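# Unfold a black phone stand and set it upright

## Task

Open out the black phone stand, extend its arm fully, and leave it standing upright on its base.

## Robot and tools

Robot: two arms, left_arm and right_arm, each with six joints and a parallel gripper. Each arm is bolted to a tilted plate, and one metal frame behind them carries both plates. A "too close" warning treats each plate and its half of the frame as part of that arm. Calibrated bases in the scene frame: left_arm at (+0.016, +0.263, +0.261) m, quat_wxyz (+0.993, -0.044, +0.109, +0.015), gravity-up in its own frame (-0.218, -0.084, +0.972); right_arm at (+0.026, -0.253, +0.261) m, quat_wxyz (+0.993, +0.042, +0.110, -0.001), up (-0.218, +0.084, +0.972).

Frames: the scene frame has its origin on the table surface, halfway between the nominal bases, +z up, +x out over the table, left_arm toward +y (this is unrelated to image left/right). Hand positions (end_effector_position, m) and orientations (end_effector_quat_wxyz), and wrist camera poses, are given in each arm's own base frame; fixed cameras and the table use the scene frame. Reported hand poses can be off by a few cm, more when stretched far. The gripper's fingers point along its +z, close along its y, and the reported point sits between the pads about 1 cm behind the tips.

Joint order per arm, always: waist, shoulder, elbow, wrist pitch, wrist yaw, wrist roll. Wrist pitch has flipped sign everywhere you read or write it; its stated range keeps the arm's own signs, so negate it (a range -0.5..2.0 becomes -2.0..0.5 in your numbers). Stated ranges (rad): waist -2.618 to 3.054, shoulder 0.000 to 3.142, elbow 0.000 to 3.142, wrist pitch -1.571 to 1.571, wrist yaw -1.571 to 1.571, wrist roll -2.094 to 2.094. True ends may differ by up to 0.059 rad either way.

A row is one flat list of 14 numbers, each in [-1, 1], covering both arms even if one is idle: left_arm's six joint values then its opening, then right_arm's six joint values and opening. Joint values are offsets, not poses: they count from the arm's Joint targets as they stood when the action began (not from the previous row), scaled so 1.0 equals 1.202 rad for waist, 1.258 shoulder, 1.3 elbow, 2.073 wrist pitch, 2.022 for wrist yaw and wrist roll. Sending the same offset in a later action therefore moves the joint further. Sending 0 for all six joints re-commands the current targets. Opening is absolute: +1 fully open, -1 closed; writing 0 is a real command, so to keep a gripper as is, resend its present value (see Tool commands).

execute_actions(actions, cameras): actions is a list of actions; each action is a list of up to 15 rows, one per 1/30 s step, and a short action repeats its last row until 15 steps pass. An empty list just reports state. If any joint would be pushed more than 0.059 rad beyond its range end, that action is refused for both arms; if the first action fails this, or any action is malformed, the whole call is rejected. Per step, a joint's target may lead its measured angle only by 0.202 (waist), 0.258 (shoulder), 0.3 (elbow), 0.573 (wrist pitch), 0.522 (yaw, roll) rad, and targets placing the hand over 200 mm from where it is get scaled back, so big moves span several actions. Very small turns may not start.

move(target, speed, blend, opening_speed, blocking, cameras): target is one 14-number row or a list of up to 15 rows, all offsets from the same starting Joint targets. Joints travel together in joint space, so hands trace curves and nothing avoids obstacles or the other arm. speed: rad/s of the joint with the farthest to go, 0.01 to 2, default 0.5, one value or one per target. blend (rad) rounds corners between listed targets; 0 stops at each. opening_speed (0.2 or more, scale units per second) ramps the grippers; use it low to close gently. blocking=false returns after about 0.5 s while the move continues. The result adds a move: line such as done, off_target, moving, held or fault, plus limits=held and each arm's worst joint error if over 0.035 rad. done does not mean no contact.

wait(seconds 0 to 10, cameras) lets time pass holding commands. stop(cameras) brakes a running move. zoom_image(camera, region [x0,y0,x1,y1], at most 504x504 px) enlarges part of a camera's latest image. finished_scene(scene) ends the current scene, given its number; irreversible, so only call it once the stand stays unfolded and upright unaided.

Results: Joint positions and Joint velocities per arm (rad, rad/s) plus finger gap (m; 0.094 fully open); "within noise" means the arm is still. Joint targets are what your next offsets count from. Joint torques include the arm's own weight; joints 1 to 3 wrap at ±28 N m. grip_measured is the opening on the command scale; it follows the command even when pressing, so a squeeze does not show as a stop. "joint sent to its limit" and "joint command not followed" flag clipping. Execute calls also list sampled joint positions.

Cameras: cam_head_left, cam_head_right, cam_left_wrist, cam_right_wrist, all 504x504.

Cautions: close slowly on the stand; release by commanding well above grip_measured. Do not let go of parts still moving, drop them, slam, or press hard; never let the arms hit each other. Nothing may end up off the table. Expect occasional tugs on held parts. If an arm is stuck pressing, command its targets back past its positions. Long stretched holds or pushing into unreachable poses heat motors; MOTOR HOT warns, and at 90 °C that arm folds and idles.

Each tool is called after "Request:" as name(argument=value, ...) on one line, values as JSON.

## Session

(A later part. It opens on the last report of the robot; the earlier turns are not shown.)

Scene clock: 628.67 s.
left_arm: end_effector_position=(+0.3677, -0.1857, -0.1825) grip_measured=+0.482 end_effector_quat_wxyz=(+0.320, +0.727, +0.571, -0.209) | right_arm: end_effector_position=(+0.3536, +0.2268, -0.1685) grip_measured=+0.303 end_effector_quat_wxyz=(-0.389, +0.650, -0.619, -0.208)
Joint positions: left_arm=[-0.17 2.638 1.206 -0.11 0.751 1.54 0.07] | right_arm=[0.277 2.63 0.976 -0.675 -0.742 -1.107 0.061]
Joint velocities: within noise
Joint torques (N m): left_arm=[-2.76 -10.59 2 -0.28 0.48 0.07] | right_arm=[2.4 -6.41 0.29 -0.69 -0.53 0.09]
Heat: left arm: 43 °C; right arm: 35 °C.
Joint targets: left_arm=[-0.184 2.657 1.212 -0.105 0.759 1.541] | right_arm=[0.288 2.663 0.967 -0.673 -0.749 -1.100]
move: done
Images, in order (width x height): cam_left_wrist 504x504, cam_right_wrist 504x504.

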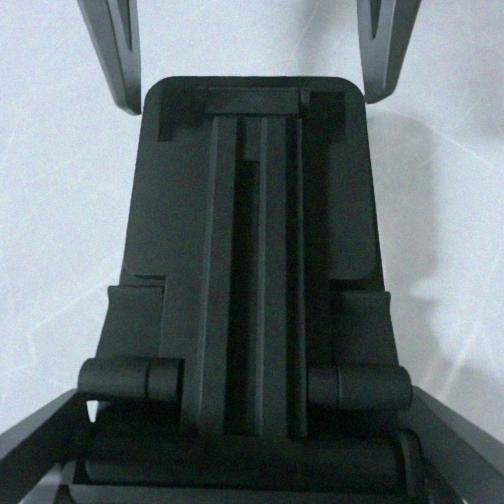

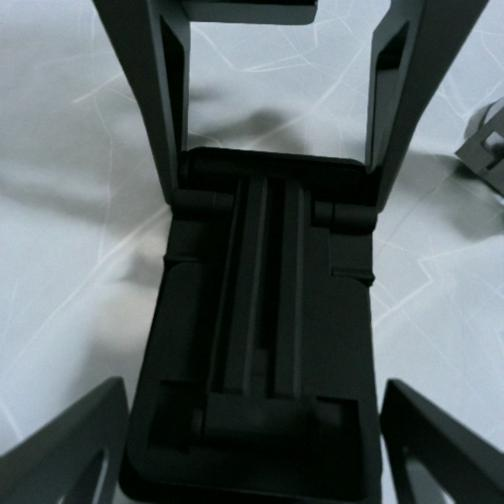

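Request:
move(target=[0,0,0,0,0,0,0.34, 0,0,0,0,0,0,0.1], opening_speed=0.3, cameras=["cam_left_wrist","cam_right_wrist"])

Scene clock: 635.47 s.
left_arm: end_effector_position=(+0.3677, -0.1857, -0.1825) grip_measured=+0.482 end_effector_quat_wxyz=(+0.320, +0.727, +0.571, -0.209) | right_arm: end_effector_position=(+0.3536, +0.2268, -0.1685) grip_measured=+0.103 end_effector_quat_wxyz=(-0.389, +0.650, -0.619, -0.208)
Joint positions: left_arm=[-0.17 2.638 1.206 -0.11 0.751 1.54 0.07] | right_arm=[0.277 2.63 0.976 -0.675 -0.742 -1.107 0.052]
Joint velocities: within noise
Joint torques (N m): left_arm=[-2.54 -10.71 2.19 -0.23 0.49 0.04] | right_arm=[2.44 -6.42 0.34 -0.7 -0.55 0.04]
Heat: left arm: 43 °C; right arm: 36 °C.
Joint targets: left_arm=[-0.184 2.657 1.212 -0.105 0.759 1.541] | right_arm=[0.288 2.663 0.967 -0.673 -0.749 -1.100]
move: done
Images, in order (width x height): cam_left_wrist 504x504, cam_right_wrist 504x504.

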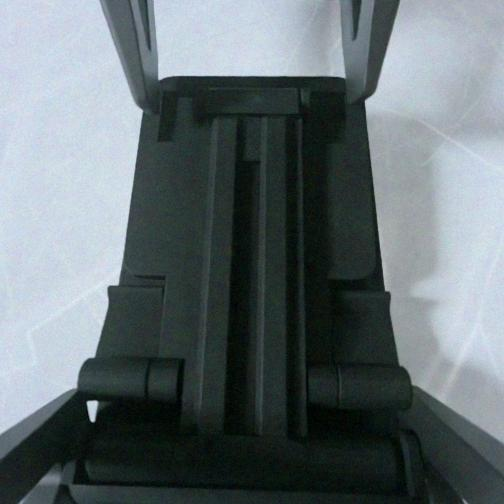

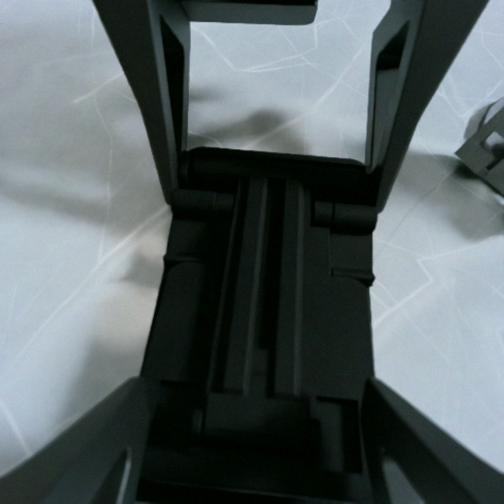

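Request:
move(target=[[0,0,0,0,0,0,0.34, 0,0,0,0,0,0,0.45],[0,0,0,0,0,0,0.34, 0,0.0255,0.0315,-0.0096,0,0,0.45]], speed=0.15, cameras=["cam_left_wrist","cam_right_wrist"])

Scene clock: 647.80 s.
left_arm: end_effector_position=(+0.3677, -0.1857, -0.1825) grip_measured=+0.482 end_effector_quat_wxyz=(+0.320, +0.727, +0.571, -0.209) | right_arm: end_effector_position=(+0.3554, +0.2278, -0.1763) grip_measured=+0.447 end_effector_quat_wxyz=(-0.389, +0.650, -0.619, -0.208)
Joint positions: left_arm=[-0.17 2.638 1.206 -0.11 0.751 1.54 0.07] | right_arm=[0.278 2.662 1.001 -0.682 -0.742 -1.107 0.068]
Joint velocities: within noise
Joint torques (N m): left_arm=[-2.97 -10.59 2.06 -0.27 0.47 0.05] | right_arm=[2.25 -6.58 1.59 -0.83 -0.55 0.08]
Heat: left arm: 43 °C; right arm: 36 °C.
Joint targets: left_arm=[-0.184 2.657 1.212 -0.105 0.759 1.541] | right_arm=[0.288 2.695 1.008 -0.693 -0.749 -1.099]
move: done
Images, in order (width x height): cam_left_wrist 504x504, cam_right_wrist 504x504.

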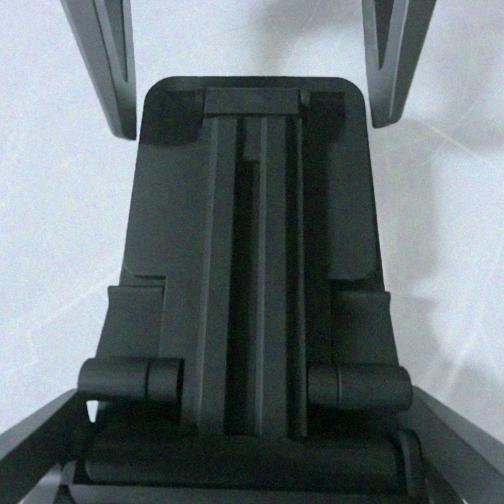

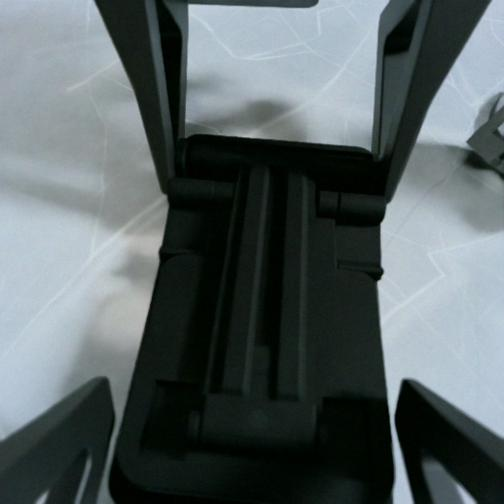

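Request:
move(target=[0,0,0,0,0,0,0.34, 0,0,0,0,0,0,0.1], opening_speed=0.3, cameras=["cam_left_wrist","cam_right_wrist"])

Scene clock: 652.20 s.
left_arm: end_effector_position=(+0.3677, -0.1857, -0.1825) grip_measured=+0.482 end_effector_quat_wxyz=(+0.320, +0.727, +0.571, -0.209) | right_arm: end_effector_position=(+0.3559, +0.2277, -0.1762) grip_measured=+0.305 end_effector_quat_wxyz=(-0.389, +0.651, -0.618, -0.207)
Joint positions: left_arm=[-0.17 2.638 1.206 -0.11 0.751 1.54 0.07] | right_arm=[0.278 2.662 1.001 -0.684 -0.741 -1.107 0.061]
Joint velocities: within noise
Joint torques (N m): left_arm=[-2.84 -10.59 2.07 -0.24 0.47 0.03] | right_arm=[2.41 -6.45 1.72 -0.83 -0.58 0.04]
Heat: left arm: 43 °C; right arm: 36 °C.
Joint targets: left_arm=[-0.184 2.657 1.212 -0.105 0.759 1.541] | right_arm=[0.288 2.695 1.008 -0.693 -0.749 -1.099]
move: done
Images, in order (width x height): cam_left_wrist 504x504, cam_right_wrist 504x504.

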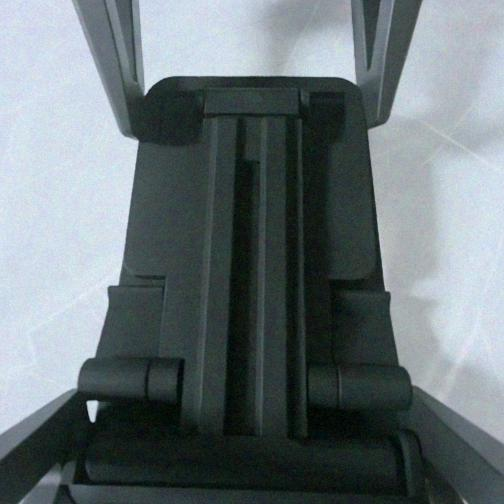

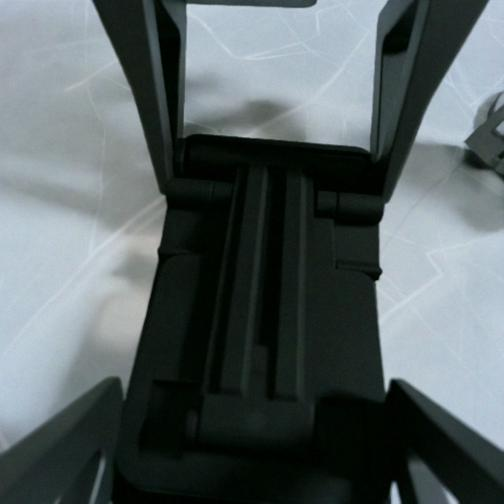

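Request:
move(target=[0,0,0,0,0,0,0.34, 0.035,-0.0902,-0.0269,0.0448,0.0435,0.0133,0.1], speed=0.15)

Scene clock: 688.23 s.
left_arm: end_effector_position=(+0.3676, -0.1857, -0.1825) grip_measured=+0.482 end_effector_quat_wxyz=(+0.320, +0.727, +0.571, -0.209) | right_arm: end_effector_position=(+0.3551, +0.2290, -0.1750) grip_measured=+0.304 end_effector_quat_wxyz=(-0.363, +0.656, -0.636, -0.180)
Joint positions: left_arm=[-0.17 2.638 1.206 -0.109 0.751 1.54 0.07] | right_arm=[0.314 2.612 0.982 -0.632 -0.645 -1.091 0.061]
Joint velocities: within noise
Joint torques (N m): left_arm=[-2.71 -10.69 2.11 -0.28 0.49 0.01] | right_arm=[2.88 -11.25 0.36 -0.41 -0.59 0.19]
Heat: left arm: 43 °C; right arm: 37 °C.
Joint targets: left_arm=[-0.184 2.657 1.212 -0.105 0.760 1.541] | right_arm=[0.330 2.582 0.973 -0.600 -0.661 -1.073]
move: done

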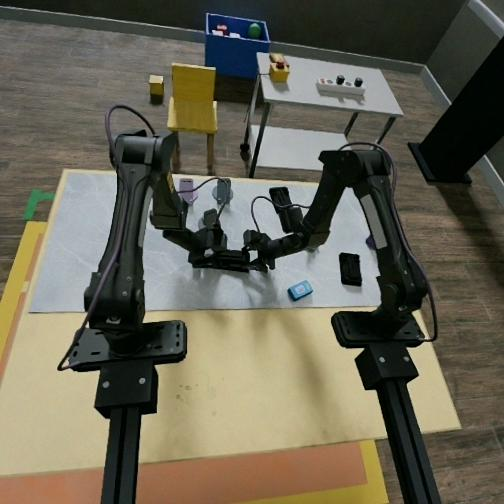

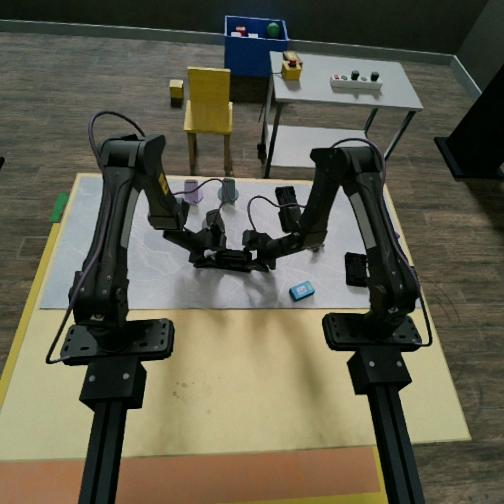

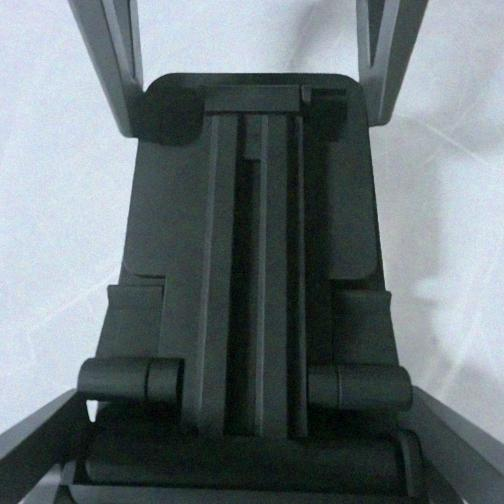

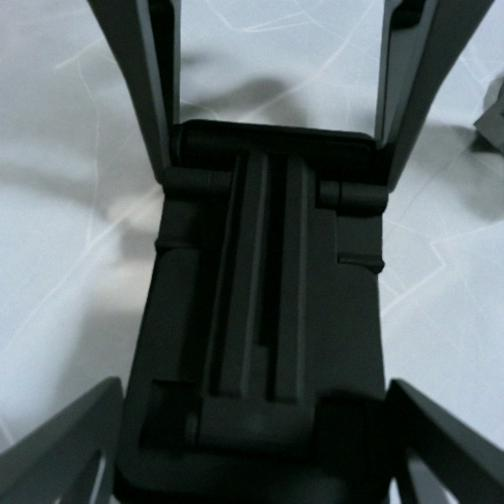

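Request:
zoom_image(camera="cam_right_wrist", region=[90, 300, 410, 504])

Request:
zoom_image(camera="cam_left_wrist", region=[70, 60, 420, 300])

Scaled by 1.575 from the camera's 504x504 image, which has a finer 720x720 frame.

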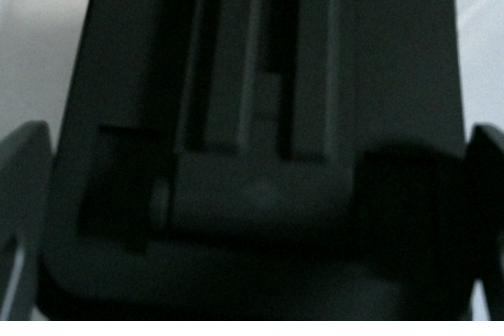

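Scaled by 1.440 from the camera's 504x504 image, which has a finer 720x720 frame.

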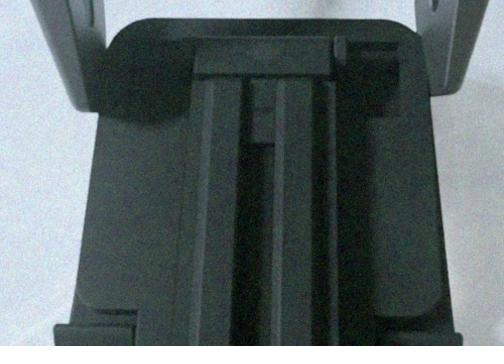

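Request:
move(target=[0,0,0,0,0,0,0.34, 0.0175,-0.045,-0.0135,0.022,0.022,0.0067,0.1], speed=0.15, cameras=["cam_left_wrist","cam_right_wrist"])

Scene clock: 697.00 s.
left_arm: end_effector_position=(+0.3665, -0.1872, -0.1811) grip_measured=+0.482 end_effector_quat_wxyz=(+0.322, +0.725, +0.570, -0.214) | right_arm: end_effector_position=(+0.3532, +0.2288, -0.1694) grip_measured=+0.304 end_effector_quat_wxyz=(-0.345, +0.659, -0.648, -0.165)
Joint positions: left_arm=[-0.17 2.638 1.206 -0.107 0.764 1.54 0.07] | right_arm=[0.335 2.562 0.964 -0.579 -0.588 -1.082 0.061]
Joint velocities: within noise
Joint torques (N m): left_arm=[-2.86 -10.63 2.09 -0.27 0.38 0.03] | right_arm=[2.96 -11.64 0.79 -0.45 -0.74 0.25]
Heat: left arm: 43 °C; right arm: 41 °C.
Joint targets: left_arm=[-0.184 2.657 1.212 -0.105 0.759 1.541] | right_arm=[0.351 2.525 0.956 -0.554 -0.616 -1.059]
move: off_target (right_arm); right_arm: the shoulder is farthest, 0.036 rad from its target
Images, in order (width x height): cam_left_wrist 504x504, cam_right_wrist 504x504.

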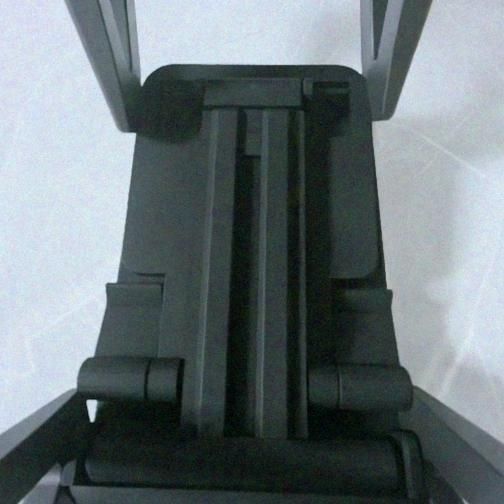

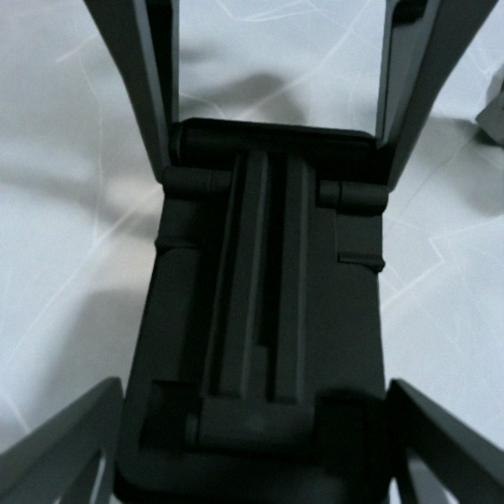

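Request:
move(target=[0,0,0,0,0,0,0.34, -0.0525,0.1352,0.0404,-0.0668,-0.0655,-0.02,0.1], speed=0.15, cameras=[])

Request:
move(target=[0,0,0,0,0,0,0.34, 0,0,0,0,0,0,0.9], opening_speed=0.5, cameras=["cam_left_wrist","cam_right_wrist"])

Scene clock: 747.30 s.
left_arm: end_effector_position=(+0.3667, -0.1855, -0.1827) grip_measured=+0.481 end_effector_quat_wxyz=(+0.318, +0.727, +0.571, -0.210) | right_arm: end_effector_position=(+0.3546, +0.2285, -0.1768) grip_measured=+0.304 end_effector_quat_wxyz=(-0.385, +0.650, -0.623, -0.204)
Joint positions: left_arm=[-0.17 2.638 1.206 -0.105 0.751 1.543 0.07] | right_arm=[0.286 2.657 0.995 -0.684 -0.725 -1.097 0.061]
Joint velocities: within noise
Joint torques (N m): left_arm=[-2.54 -10.77 2.06 -0.32 0.5 0.05] | right_arm=[1.73 -6.2 2.26 -0.81 -0.74 -0.06]
Heat: left arm: 43 °C; right arm: 50 °C.
Joint targets: left_arm=[-0.184 2.657 1.212 -0.105 0.760 1.540] | right_arm=[0.288 2.695 1.008 -0.693 -0.749 -1.100]
move: off_target (right_arm); right_arm: the shoulder is farthest, 0.038 rad from its target
No camera images: "cameras" was empty.

Scene clock: 749.10 s.
left_arm: end_effector_position=(+0.3667, -0.1855, -0.1827) grip_measured=+0.481 end_effector_quat_wxyz=(+0.318, +0.727, +0.571, -0.210) | right_arm: end_effector_position=(+0.3556, +0.2289, -0.1777) grip_measured=+0.897 end_effector_quat_wxyz=(-0.386, +0.650, -0.622, -0.204)
Joint positions: left_arm=[-0.17 2.638 1.206 -0.105 0.751 1.543 0.07] | right_arm=[0.286 2.662 1.001 -0.685 -0.726 -1.097 0.089]
Joint velocities: within noise
Joint torques (N m): left_arm=[-2.89 -10.66 1.99 -0.34 0.47 -0.03] | right_arm=[1.68 -6.48 1.61 -0.8 -0.73 -0.05]
Heat: left arm: 43 °C; right arm: 49 °C.
Joint targets: left_arm=[-0.184 2.657 1.212 -0.105 0.760 1.540] | right_arm=[0.288 2.695 1.008 -0.693 -0.749 -1.100]
move: done
Images, in order (width x height): cam_left_wrist 504x504, cam_right_wrist 504x504.

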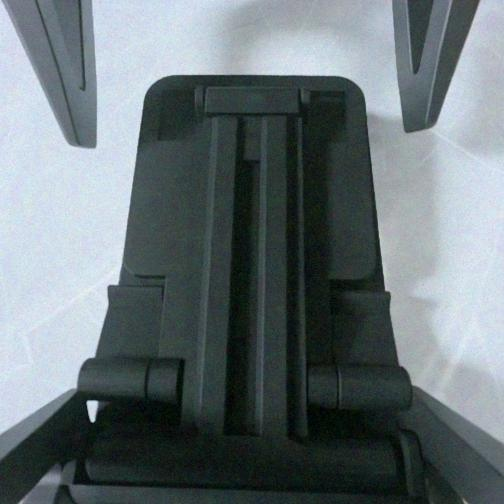

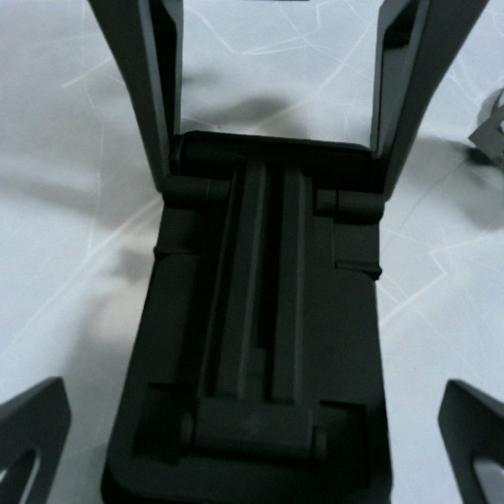

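Request:
move(target=[0,0,0,0,0,0,0.34, -0.015,-0.012,0.0165,0.0613,0.054,-0.022,1], speed=0.15, cameras=["cam_left_wrist","cam_right_wrist"])

Scene clock: 760.83 s.
left_arm: end_effector_position=(+0.3667, -0.1855, -0.1827) grip_measured=+0.481 end_effector_quat_wxyz=(+0.318, +0.727, +0.571, -0.210) | right_arm: end_effector_position=(+0.3600, +0.2148, -0.1915) grip_measured=+0.997 end_effector_quat_wxyz=(-0.353, +0.656, -0.644, -0.176)
Joint positions: left_arm=[-0.17 2.638 1.206 -0.105 0.751 1.543 0.07] | right_arm=[0.277 2.662 1.024 -0.598 -0.646 -1.132 0.094]
Joint velocities: within noise
Joint torques (N m): left_arm=[-2.89 -10.7 2.22 -0.35 0.52 -0.03] | right_arm=[0.88 -7.65 1.46 -0.33 -0.37 -0.17]
Heat: left arm: 43 °C; right arm: 44 °C.
Joint targets: left_arm=[-0.184 2.657 1.212 -0.105 0.760 1.540] | right_arm=[0.270 2.680 1.030 -0.566 -0.640 -1.144]
move: done
Images, in order (width x height): cam_left_wrist 504x504, cam_right_wrist 504x504.

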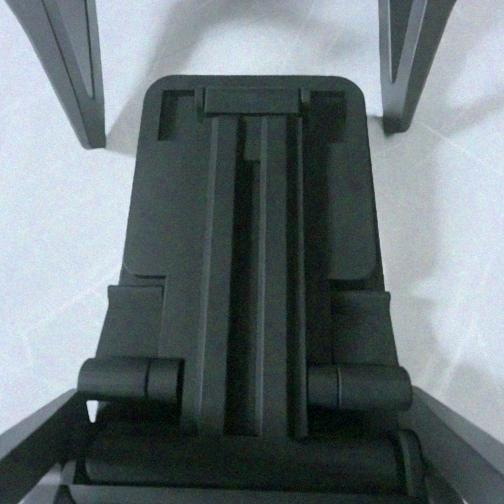

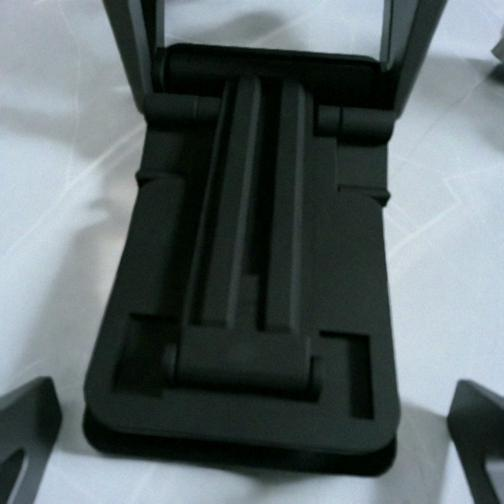

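Request:
move(target=[0,0,0,0,0,0,0.34, 0,0,-0.0215,0,0,0,1], speed=0.15, cameras=["cam_left_wrist","cam_right_wrist"])

Scene clock: 768.03 s.
left_arm: end_effector_position=(+0.3667, -0.1855, -0.1827) grip_measured=+0.481 end_effector_quat_wxyz=(+0.318, +0.727, +0.571, -0.210) | right_arm: end_effector_position=(+0.3570, +0.2139, -0.1926) grip_measured=+0.997 end_effector_quat_wxyz=(-0.350, +0.656, -0.644, -0.177)
Joint positions: left_arm=[-0.17 2.638 1.206 -0.105 0.751 1.543 0.07] | right_arm=[0.277 2.662 1.017 -0.598 -0.646 -1.134 0.094]
Joint velocities: within noise
Joint torques (N m): left_arm=[-2.89 -10.66 2.04 -0.33 0.52 -0.03] | right_arm=[0.95 -7.68 -0.38 -0.34 -0.37 -0.12]
Heat: left arm: 43 °C; right arm: 43 °C.
Joint targets: left_arm=[-0.184 2.657 1.212 -0.105 0.760 1.540] | right_arm=[0.270 2.680 1.002 -0.566 -0.640 -1.144]
move: done
Images, in order (width x height): cam_left_wrist 504x504, cam_right_wrist 504x504.

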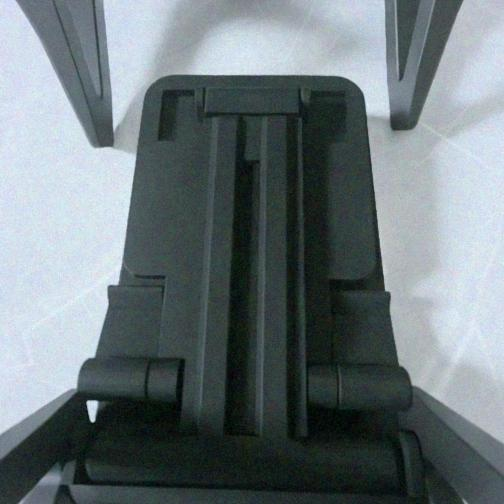

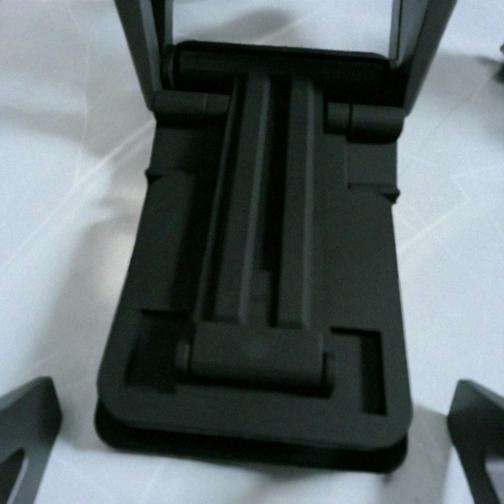

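Request:
move(target=[0,0,0,0,0,0,0.34, 0,0,0,0,0,0,0.15], opening_speed=0.4, cameras=["cam_left_wrist","cam_right_wrist"])

Scene clock: 776.70 s.
left_arm: end_effector_position=(+0.3666, -0.1858, -0.1827) grip_measured=+0.481 end_effector_quat_wxyz=(+0.318, +0.728, +0.570, -0.210) | right_arm: end_effector_position=(+0.3555, +0.2136, -0.1930) grip_measured=+0.474 end_effector_quat_wxyz=(-0.350, +0.657, -0.644, -0.178)
Joint positions: left_arm=[-0.171 2.638 1.206 -0.105 0.751 1.544 0.07] | right_arm=[0.276 2.662 1.013 -0.598 -0.647 -1.137 0.069]
Joint velocities: within noise
Joint torques (N m): left_arm=[-2.56 -10.61 2.06 -0.31 0.51 -0.02] | right_arm=[0.96 -7.61 -0.16 -0.34 -0.35 -0.11]
Heat: left arm: 43 °C; right arm: 42 °C.
Joint targets: left_arm=[-0.184 2.657 1.212 -0.105 0.760 1.541] | right_arm=[0.270 2.680 1.002 -0.566 -0.639 -1.144]
move: done
Images, in order (width x height): cam_left_wrist 504x504, cam_right_wrist 504x504.

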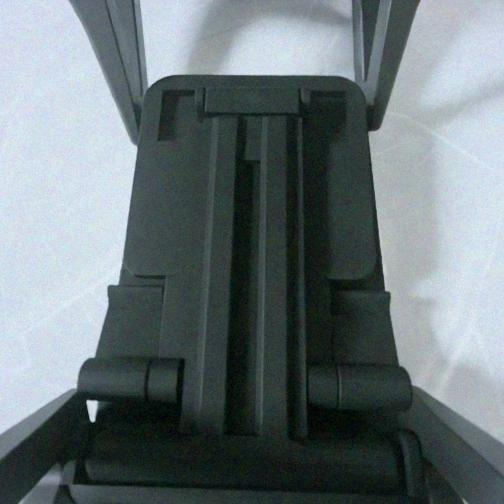

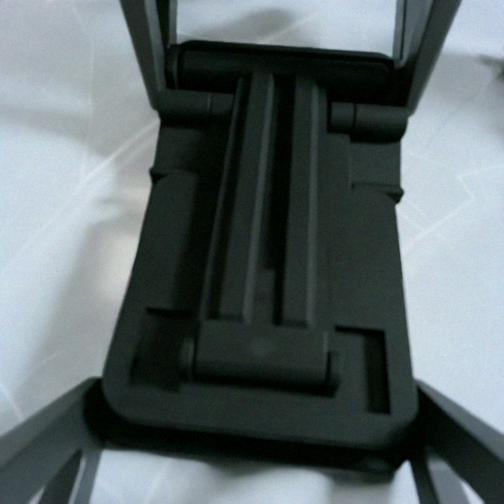

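Request:
move(target=[0,0,0,0,0,0,1, 0,0,0,0,0,0,0.15], opening_speed=0.5, cameras=["cam_left_wrist"])

Request:
move(target=[[-0.03,-0.05,0.01,-0.02,0.015,-0.03,1, 0,0,0,0,0,0,0.15],[-0.0782,-0.043,0.017,-0.0458,0.032,-0.07,1, 0,0,0,0,0,0,0.15]], speed=0.25, blend=[0.02,0], cameras=["cam_left_wrist","cam_right_wrist"])

Scene clock: 798.00 s.
left_arm: end_effector_position=(+0.3665, -0.1860, -0.1827) grip_measured=+0.998 end_effector_quat_wxyz=(+0.318, +0.728, +0.570, -0.210) | right_arm: end_effector_position=(+0.3555, +0.2136, -0.1930) grip_measured=+0.474 end_effector_quat_wxyz=(-0.350, +0.657, -0.644, -0.178)
Joint positions: left_arm=[-0.172 2.638 1.206 -0.105 0.751 1.544 0.094] | right_arm=[0.276 2.662 1.013 -0.598 -0.647 -1.137 0.069]
Joint velocities: within noise
Joint torques (N m): left_arm=[-2.66 -10.76 2.06 -0.27 0.51 -0.01] | right_arm=[0.95 -7.56 -0.09 -0.32 -0.34 -0.12]
Heat: left arm: 43 °C; right arm: 41 °C.
Joint targets: left_arm=[-0.184 2.657 1.212 -0.105 0.760 1.541] | right_arm=[0.270 2.680 1.002 -0.566 -0.639 -1.144]
move: done
Images, in order (width x height): cam_left_wrist 504x504.

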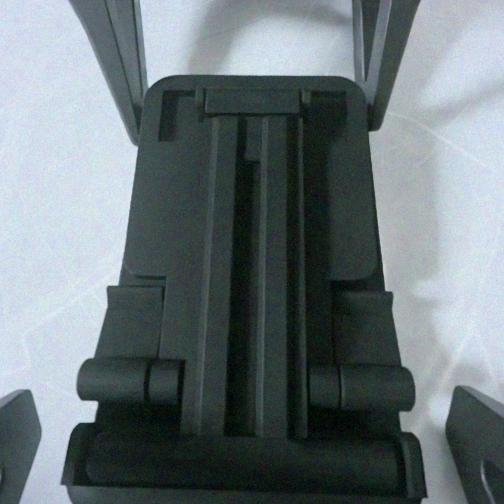

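Scene clock: 799.23 s.
left_arm: end_effector_position=(+0.3709, -0.2349, -0.1629) grip_measured=+0.998 end_effector_quat_wxyz=(+0.348, +0.721, +0.553, -0.233) | right_arm: end_effector_position=(+0.3555, +0.2136, -0.1930) grip_measured=+0.474 end_effector_quat_wxyz=(-0.350, +0.657, -0.644, -0.178)
Joint positions: left_arm=[-0.271 2.623 1.225 -0.195 0.801 1.405 0.094] | right_arm=[0.276 2.662 1.013 -0.598 -0.647 -1.137 0.069]
Joint velocities: within noise
Joint torques (N m): left_arm=[-2.5 -14.56 2.7 -0.61 0.7 -0.1] | right_arm=[1.06 -7.64 -0.09 -0.33 -0.32 -0.1]
Heat: left arm: 43 °C; right arm: 41 °C.
Joint targets: left_arm=[-0.278 2.603 1.234 -0.200 0.824 1.399] | right_arm=[0.270 2.680 1.002 -0.566 -0.639 -1.144]
move: done
Images, in order (width x height): cam_left_wrist 504x504, cam_right_wrist 504x504.

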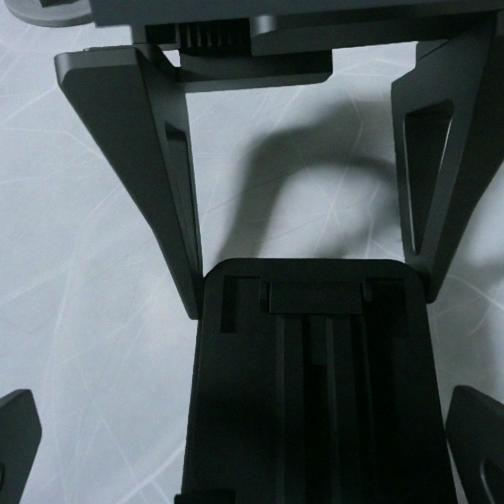

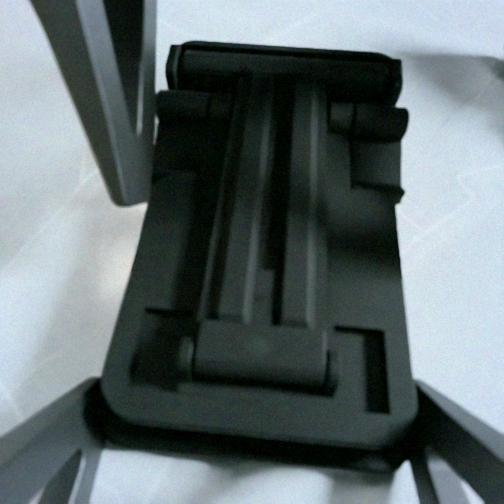

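Request:
move(target=[0.002,-0.006,-0.037,0.017,0,0,1, 0,0,0,0,0,0,0.15], speed=0.2, cameras=["cam_left_wrist","cam_right_wrist"])

Scene clock: 809.70 s.
left_arm: end_effector_position=(+0.3562, -0.2309, -0.1687) grip_measured=+0.998 end_effector_quat_wxyz=(+0.332, +0.718, +0.561, -0.245) | right_arm: end_effector_position=(+0.3555, +0.2136, -0.1930) grip_measured=+0.474 end_effector_quat_wxyz=(-0.350, +0.657, -0.644, -0.178)
Joint positions: left_arm=[-0.271 2.623 1.193 -0.184 0.802 1.405 0.094] | right_arm=[0.276 2.662 1.013 -0.598 -0.647 -1.137 0.069]
Joint velocities: within noise
Joint torques (N m): left_arm=[-2.22 -14.93 1.13 -0.28 0.65 -0.03] | right_arm=[0.96 -7.61 -0.09 -0.32 -0.37 -0.09]
Heat: left arm: 47 °C; right arm: 41 °C.
Joint targets: left_arm=[-0.276 2.595 1.186 -0.165 0.824 1.399] | right_arm=[0.270 2.680 1.002 -0.566 -0.639 -1.144]
move: done
Images, in order (width x height): cam_left_wrist 504x504, cam_right_wrist 504x504.

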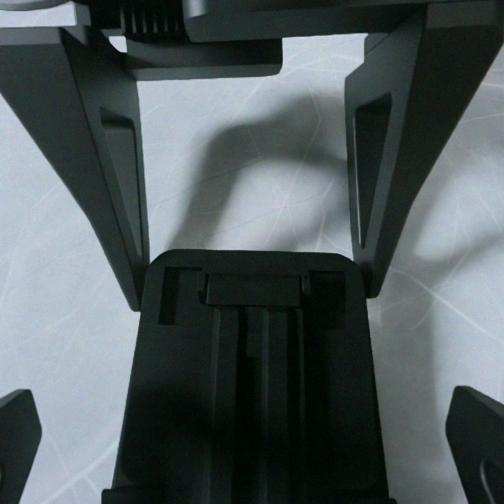

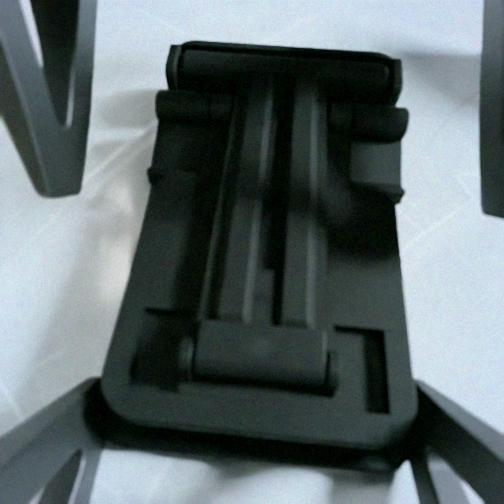

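Request:
move(target=[0,0.061,0.0095,-0.0236,0,0,1, 0,0,0,0,0,0,0.15], speed=0.2, cameras=["cam_left_wrist","cam_right_wrist"])

Scene clock: 816.67 s.
left_arm: end_effector_position=(+0.3527, -0.2300, -0.1776) grip_measured=+0.998 end_effector_quat_wxyz=(+0.331, +0.717, +0.562, -0.246) | right_arm: end_effector_position=(+0.3555, +0.2136, -0.1930) grip_measured=+0.474 end_effector_quat_wxyz=(-0.350, +0.657, -0.644, -0.178)
Joint positions: left_arm=[-0.271 2.65 1.193 -0.207 0.802 1.404 0.094] | right_arm=[0.276 2.662 1.013 -0.598 -0.647 -1.137 0.069]
Joint velocities: left_arm=[0.002 -0.007 -0.007 -0.022 0.051 -0.168 0] | right_arm=[within noise]
Joint torques (N m): left_arm=[-2.24 -10.26 1.99 -0.54 0.71 -0.01] | right_arm=[1.06 -7.54 0.03 -0.32 -0.32 -0.1]
Heat: left arm: 48 °C; right arm: 41 °C.
Joint targets: left_arm=[-0.276 2.672 1.199 -0.214 0.824 1.399] | right_arm=[0.270 2.680 1.002 -0.566 -0.639 -1.144]
move: done
Images, in order (width x height): cam_left_wrist 504x504, cam_right_wrist 504x504.

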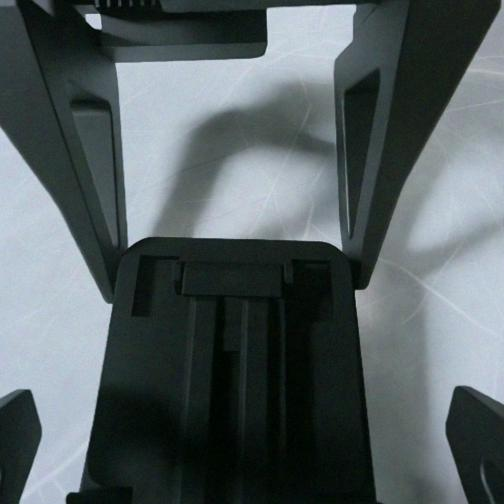

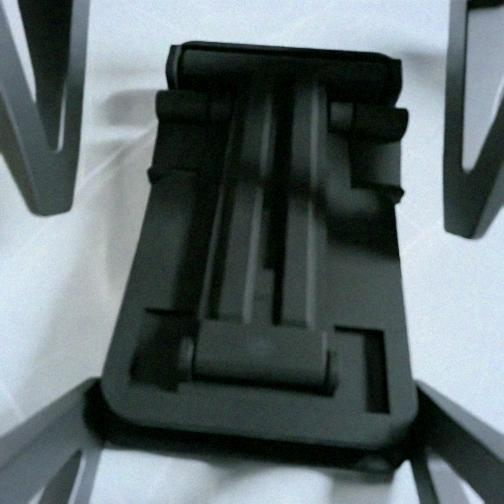

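Request:
move(target=[0,0,0.008,0,0,0,1, 0,0,0,0,0,0,0.15], speed=0.2, cameras=["cam_left_wrist"])

Request:
move(target=[0,0,0,0,0,0,0.1, 0,0,0,0,0,0,0.15], opening_speed=0.5, cameras=["cam_left_wrist","cam_right_wrist"])

Scene clock: 821.37 s.
left_arm: end_effector_position=(+0.3562, -0.2309, -0.1763) grip_measured=+0.998 end_effector_quat_wxyz=(+0.335, +0.718, +0.560, -0.243) | right_arm: end_effector_position=(+0.3555, +0.2136, -0.1930) grip_measured=+0.474 end_effector_quat_wxyz=(-0.350, +0.657, -0.644, -0.178)
Joint positions: left_arm=[-0.271 2.65 1.201 -0.209 0.802 1.404 0.094] | right_arm=[0.276 2.662 1.013 -0.598 -0.647 -1.137 0.069]
Joint velocities: within noise
Joint torques (N m): left_arm=[-2.13 -10.37 2.26 -0.59 0.68 0] | right_arm=[0.96 -7.57 -0.03 -0.35 -0.33 -0.15]
Heat: left arm: no reading; right arm: no reading.
Joint targets: left_arm=[-0.276 2.672 1.209 -0.214 0.824 1.399] | right_arm=[0.270 2.680 1.002 -0.566 -0.639 -1.144]
Tool commands: left_gripper/opening=+1.0 right_gripper/opening=+0.15
NO CONTROL: MOTORS OFF. The power of the arms went off during this call, through no command of yours: the arms are limp, and their grippers may let go. The readings of the arms here are old: from when control was lost, or earlier. Any pictures here may show the arms still falling. What the arms strike, push or drop without control can cost score or fail the task. If the arms hit each other without control, that can cost score but does not end the scene. A move or wait that this ends or prevents says "fault": that word means this event, not a fault of the arms. Your reply's later calls are not run. The arms run no command until a result says that a person gave control back. To wait, call execute_actions with no actions, or call wait: whatever seconds a wait asks for, either call returns when control is back, or after at most 30 seconds. Waiting uses none of the scene's actions.
move: fault (left_arm, right_arm); distance from the target: no reading
Images, in order (width x height): cam_left_wrist 504x504.

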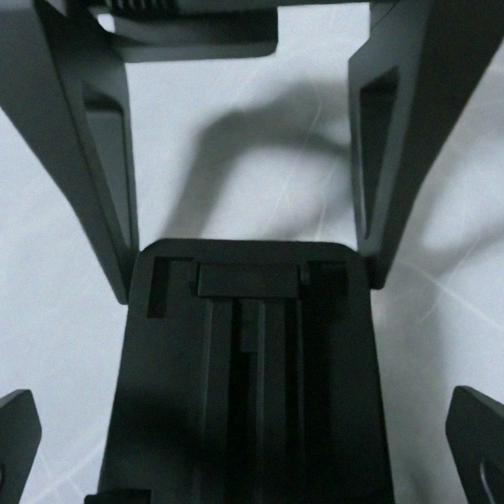

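not run: an earlier result of this reply reported a stop or a fault. Calls in your next reply go to the robot.

Request:
wait(seconds=10)

Scene clock: 853.63 s.
left_arm: end_effector_position=(+0.3562, -0.2309, -0.1763) grip_measured=+0.998 end_effector_quat_wxyz=(+0.335, +0.718, +0.560, -0.243) | right_arm: end_effector_position=(+0.3555, +0.2136, -0.1930) grip_measured=+0.474 end_effector_quat_wxyz=(-0.350, +0.657, -0.644, -0.178)
Joint positions: left_arm=[-0.271 2.65 1.201 -0.209 0.802 1.404 0.094] | right_arm=[0.276 2.662 1.013 -0.598 -0.647 -1.137 0.069]
Joint velocities: within noise
Joint torques (N m): left_arm=[-2.13 -10.37 2.26 -0.59 0.68 0] | right_arm=[0.96 -7.57 -0.03 -0.35 -0.33 -0.15]
Heat: left arm: no reading; right arm: no reading.
Joint targets: left_arm=[-0.276 2.672 1.209 -0.214 0.824 1.399] | right_arm=[0.270 2.680 1.002 -0.566 -0.639 -1.144]
Tool commands: left_gripper/opening=+1.0 right_gripper/opening=+0.15
NO CONTROL, STILL: no person has given control back yet. The readings of the arms here are still the old ones. Call execute_actions with no actions, or call wait, again.
wait: 0.00 of 10 s (a fault stop came first)

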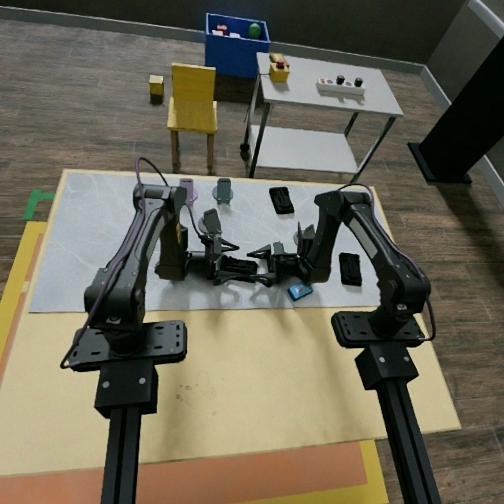

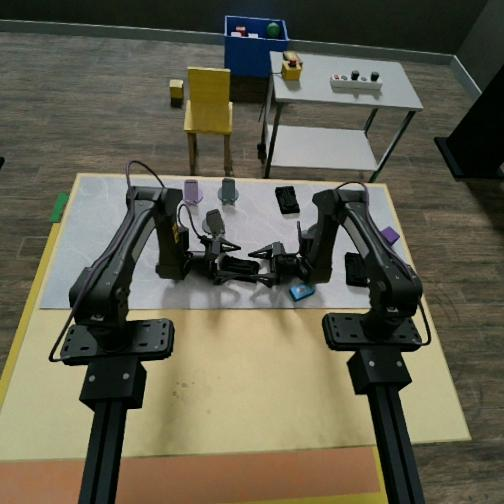

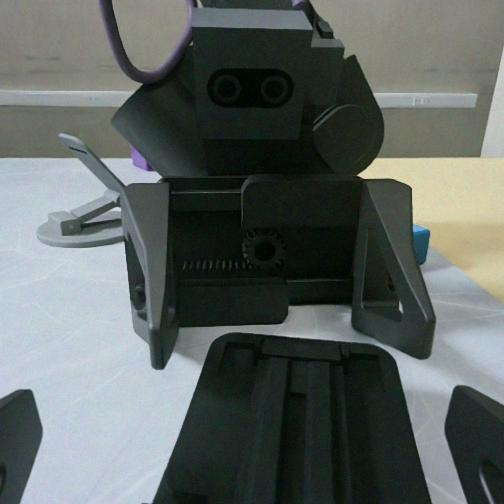

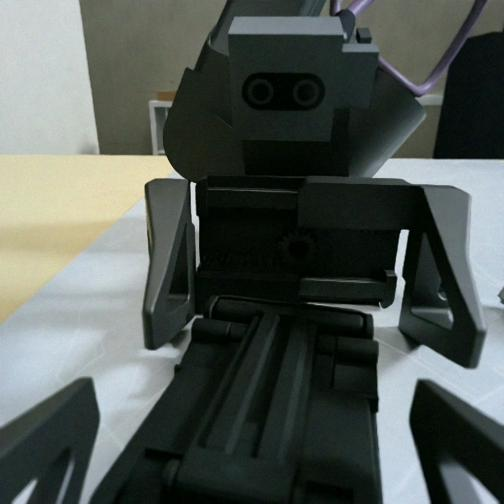

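Request:
wait(seconds=10)

Scene clock: 886.00 s.
left_arm: end_effector_position=(+0.3562, -0.2309, -0.1763) grip_measured=+0.998 end_effector_quat_wxyz=(+0.335, +0.718, +0.560, -0.243) | right_arm: end_effector_position=(+0.3555, +0.2136, -0.1930) grip_measured=+0.474 end_effector_quat_wxyz=(-0.350, +0.657, -0.644, -0.178)
Joint positions: left_arm=[-0.271 2.65 1.201 -0.209 0.802 1.404 0.094] | right_arm=[0.276 2.662 1.013 -0.598 -0.647 -1.137 0.069]
Joint velocities: within noise
Joint torques (N m): left_arm=[-2.13 -10.37 2.26 -0.59 0.68 0] | right_arm=[0.96 -7.57 -0.03 -0.35 -0.33 -0.15]
Heat: left arm: no reading; right arm: no reading.
Joint targets: left_arm=[-0.276 2.672 1.209 -0.214 0.824 1.399] | right_arm=[0.270 2.680 1.002 -0.566 -0.639 -1.144]
Tool commands: left_gripper/opening=+1.0 right_gripper/opening=+0.15
NO CONTROL, STILL: no person has given control back yet. The readings of the arms here are still the old ones. Call execute_actions with no actions, or call wait, again.
wait: 0.00 of 10 s (a fault stop came first)

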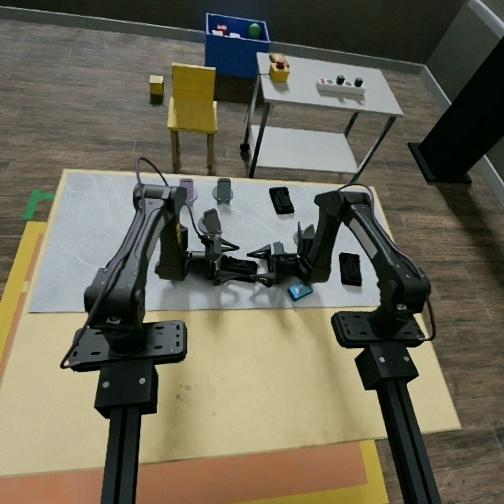

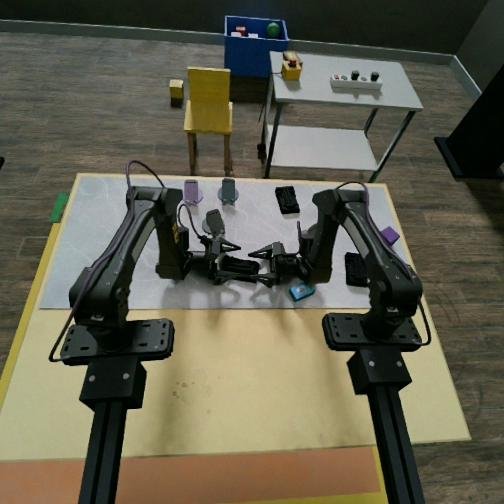

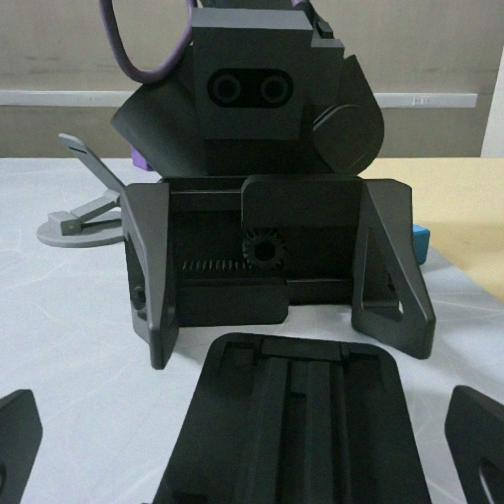

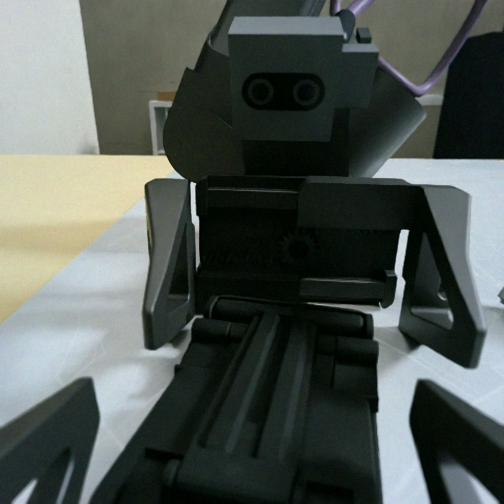

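Request:
zoom_image(camera="cam_left_wrist", region=[20, 110, 150, 260])

Request:
wait(seconds=10, cameras=[])

Scaled by 3.360 from the camera's 504x504 image, which has a finer 720x720 frame.

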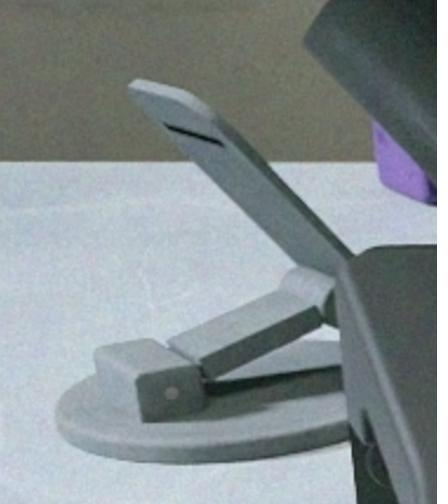

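Scene clock: 903.90 s.
left_arm: end_effector_position=(+0.3297, -0.2394, -0.1757) grip_measured=+0.989 end_effector_quat_wxyz=(+0.514, +0.574, +0.442, -0.459) | right_arm: end_effector_position=(+0.3184, +0.2117, -0.1766) grip_measured=+0.598 end_effector_quat_wxyz=(+0.532, -0.564, +0.455, +0.437)
Joint positions: left_arm=[-0.181 3.152 1.345 -1.366 1.451 0.624 0.093] | right_arm=[0.102 3.145 1.24 -1.399 -1.465 -0.708 0.075]
Joint velocities: within noise
Joint torques (N m): left_arm=[-0.02 -0.06 0.25 0.16 -0.01 0.02] | right_arm=[0.03 0.08 0.17 0.19 0.03 -0.06]
Heat: left arm: 38 °C; right arm: 33 °C.
Joint targets: left_arm=[-0.181 3.152 1.345 -1.366 1.451 0.624] | right_arm=[0.102 3.144 1.240 -1.399 -1.465 -0.708]
Tool commands: left_gripper/opening=+0.988776 right_gripper/opening=+0.598152
CONTROL GIVEN BACK BY A PERSON. The power is on again. The arms and their grippers hold where they came to rest, not your last command. Their grippers do not squeeze until commanded. The arms may rest on the table, on a part, on each other or against the robot's own body, stand at a joint limit or lie folded up, and parts may have moved. Move slowly at first; if an arm does not follow, try another direction. If the arms lie on each other, part them first: a hard hit or press between them can now end the scene. Commands run again from your next reply on.
wait: 0.00 of 10 s (a fault stop came first)
No camera images: "cameras" was empty.

Request:
move(target=[[0,0,0,0,0,0,1, 0,0,0,0,0,0,1],[0,-0.1,0,0,0,0,1, 0,0,0,0,0,0,1]], speed=0.15, opening_speed=0.5)

Scene clock: 913.63 s.
left_arm: end_effector_position=(+0.3588, -0.2450, -0.1362) grip_measured=+0.998 end_effector_quat_wxyz=(+0.544, +0.594, +0.407, -0.430) | right_arm: end_effector_position=(+0.3203, +0.2131, -0.1732) grip_measured=+0.997 end_effector_quat_wxyz=(+0.535, -0.568, +0.450, +0.435)
Joint positions: left_arm=[-0.182 3.046 1.345 -1.374 1.451 0.624 0.094] | right_arm=[0.105 3.136 1.24 -1.405 -1.466 -0.708 0.094]
Joint velocities: within noise
Joint torques (N m): left_arm=[-1.69 -13.96 0.87 -1.25 0.24 0.02] | right_arm=[0.96 -7.49 -0.43 -0.9 -0.41 -0.03]
Heat: left arm: 41 °C; right arm: 34 °C.
Joint targets: left_arm=[-0.182 3.026 1.345 -1.366 1.451 0.624] | right_arm=[0.102 3.144 1.240 -1.399 -1.465 -0.708]
CONTROL GIVEN BACK BY A PERSON, as an earlier result said. Commands run again.
move: done

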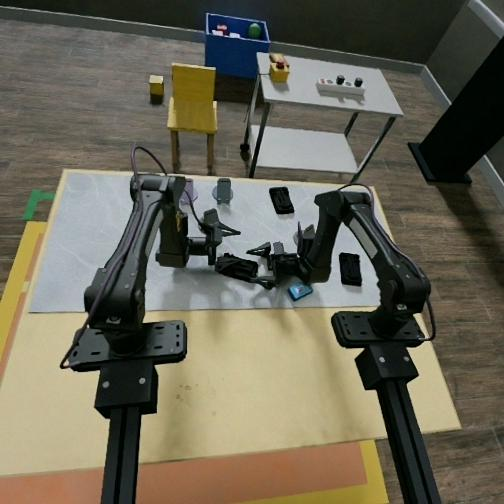

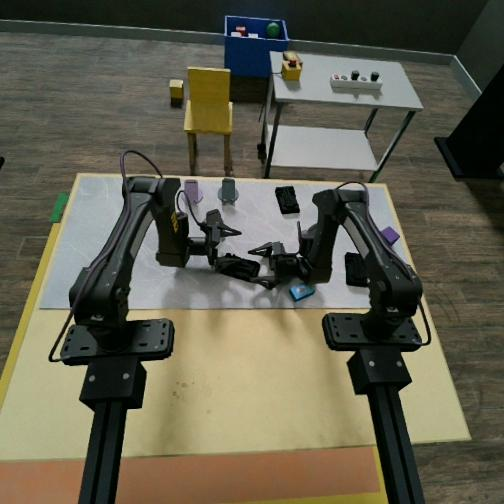

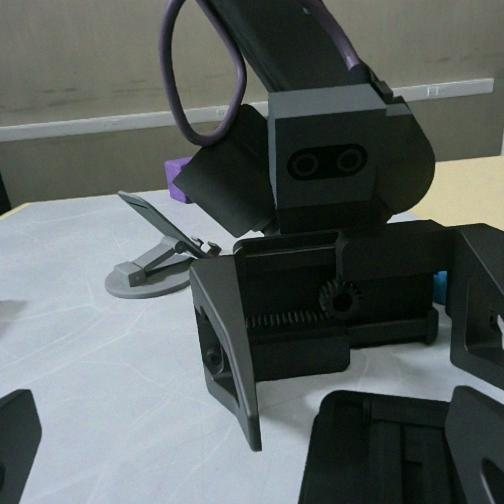

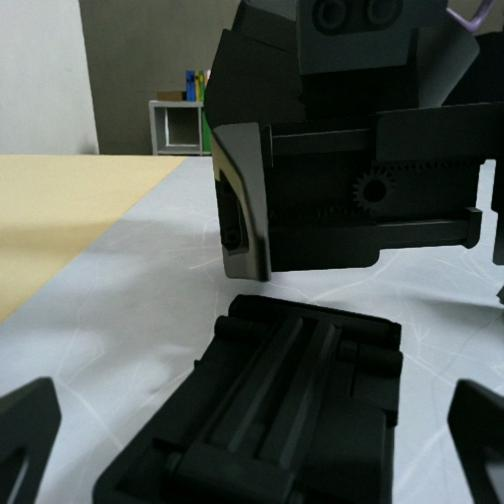

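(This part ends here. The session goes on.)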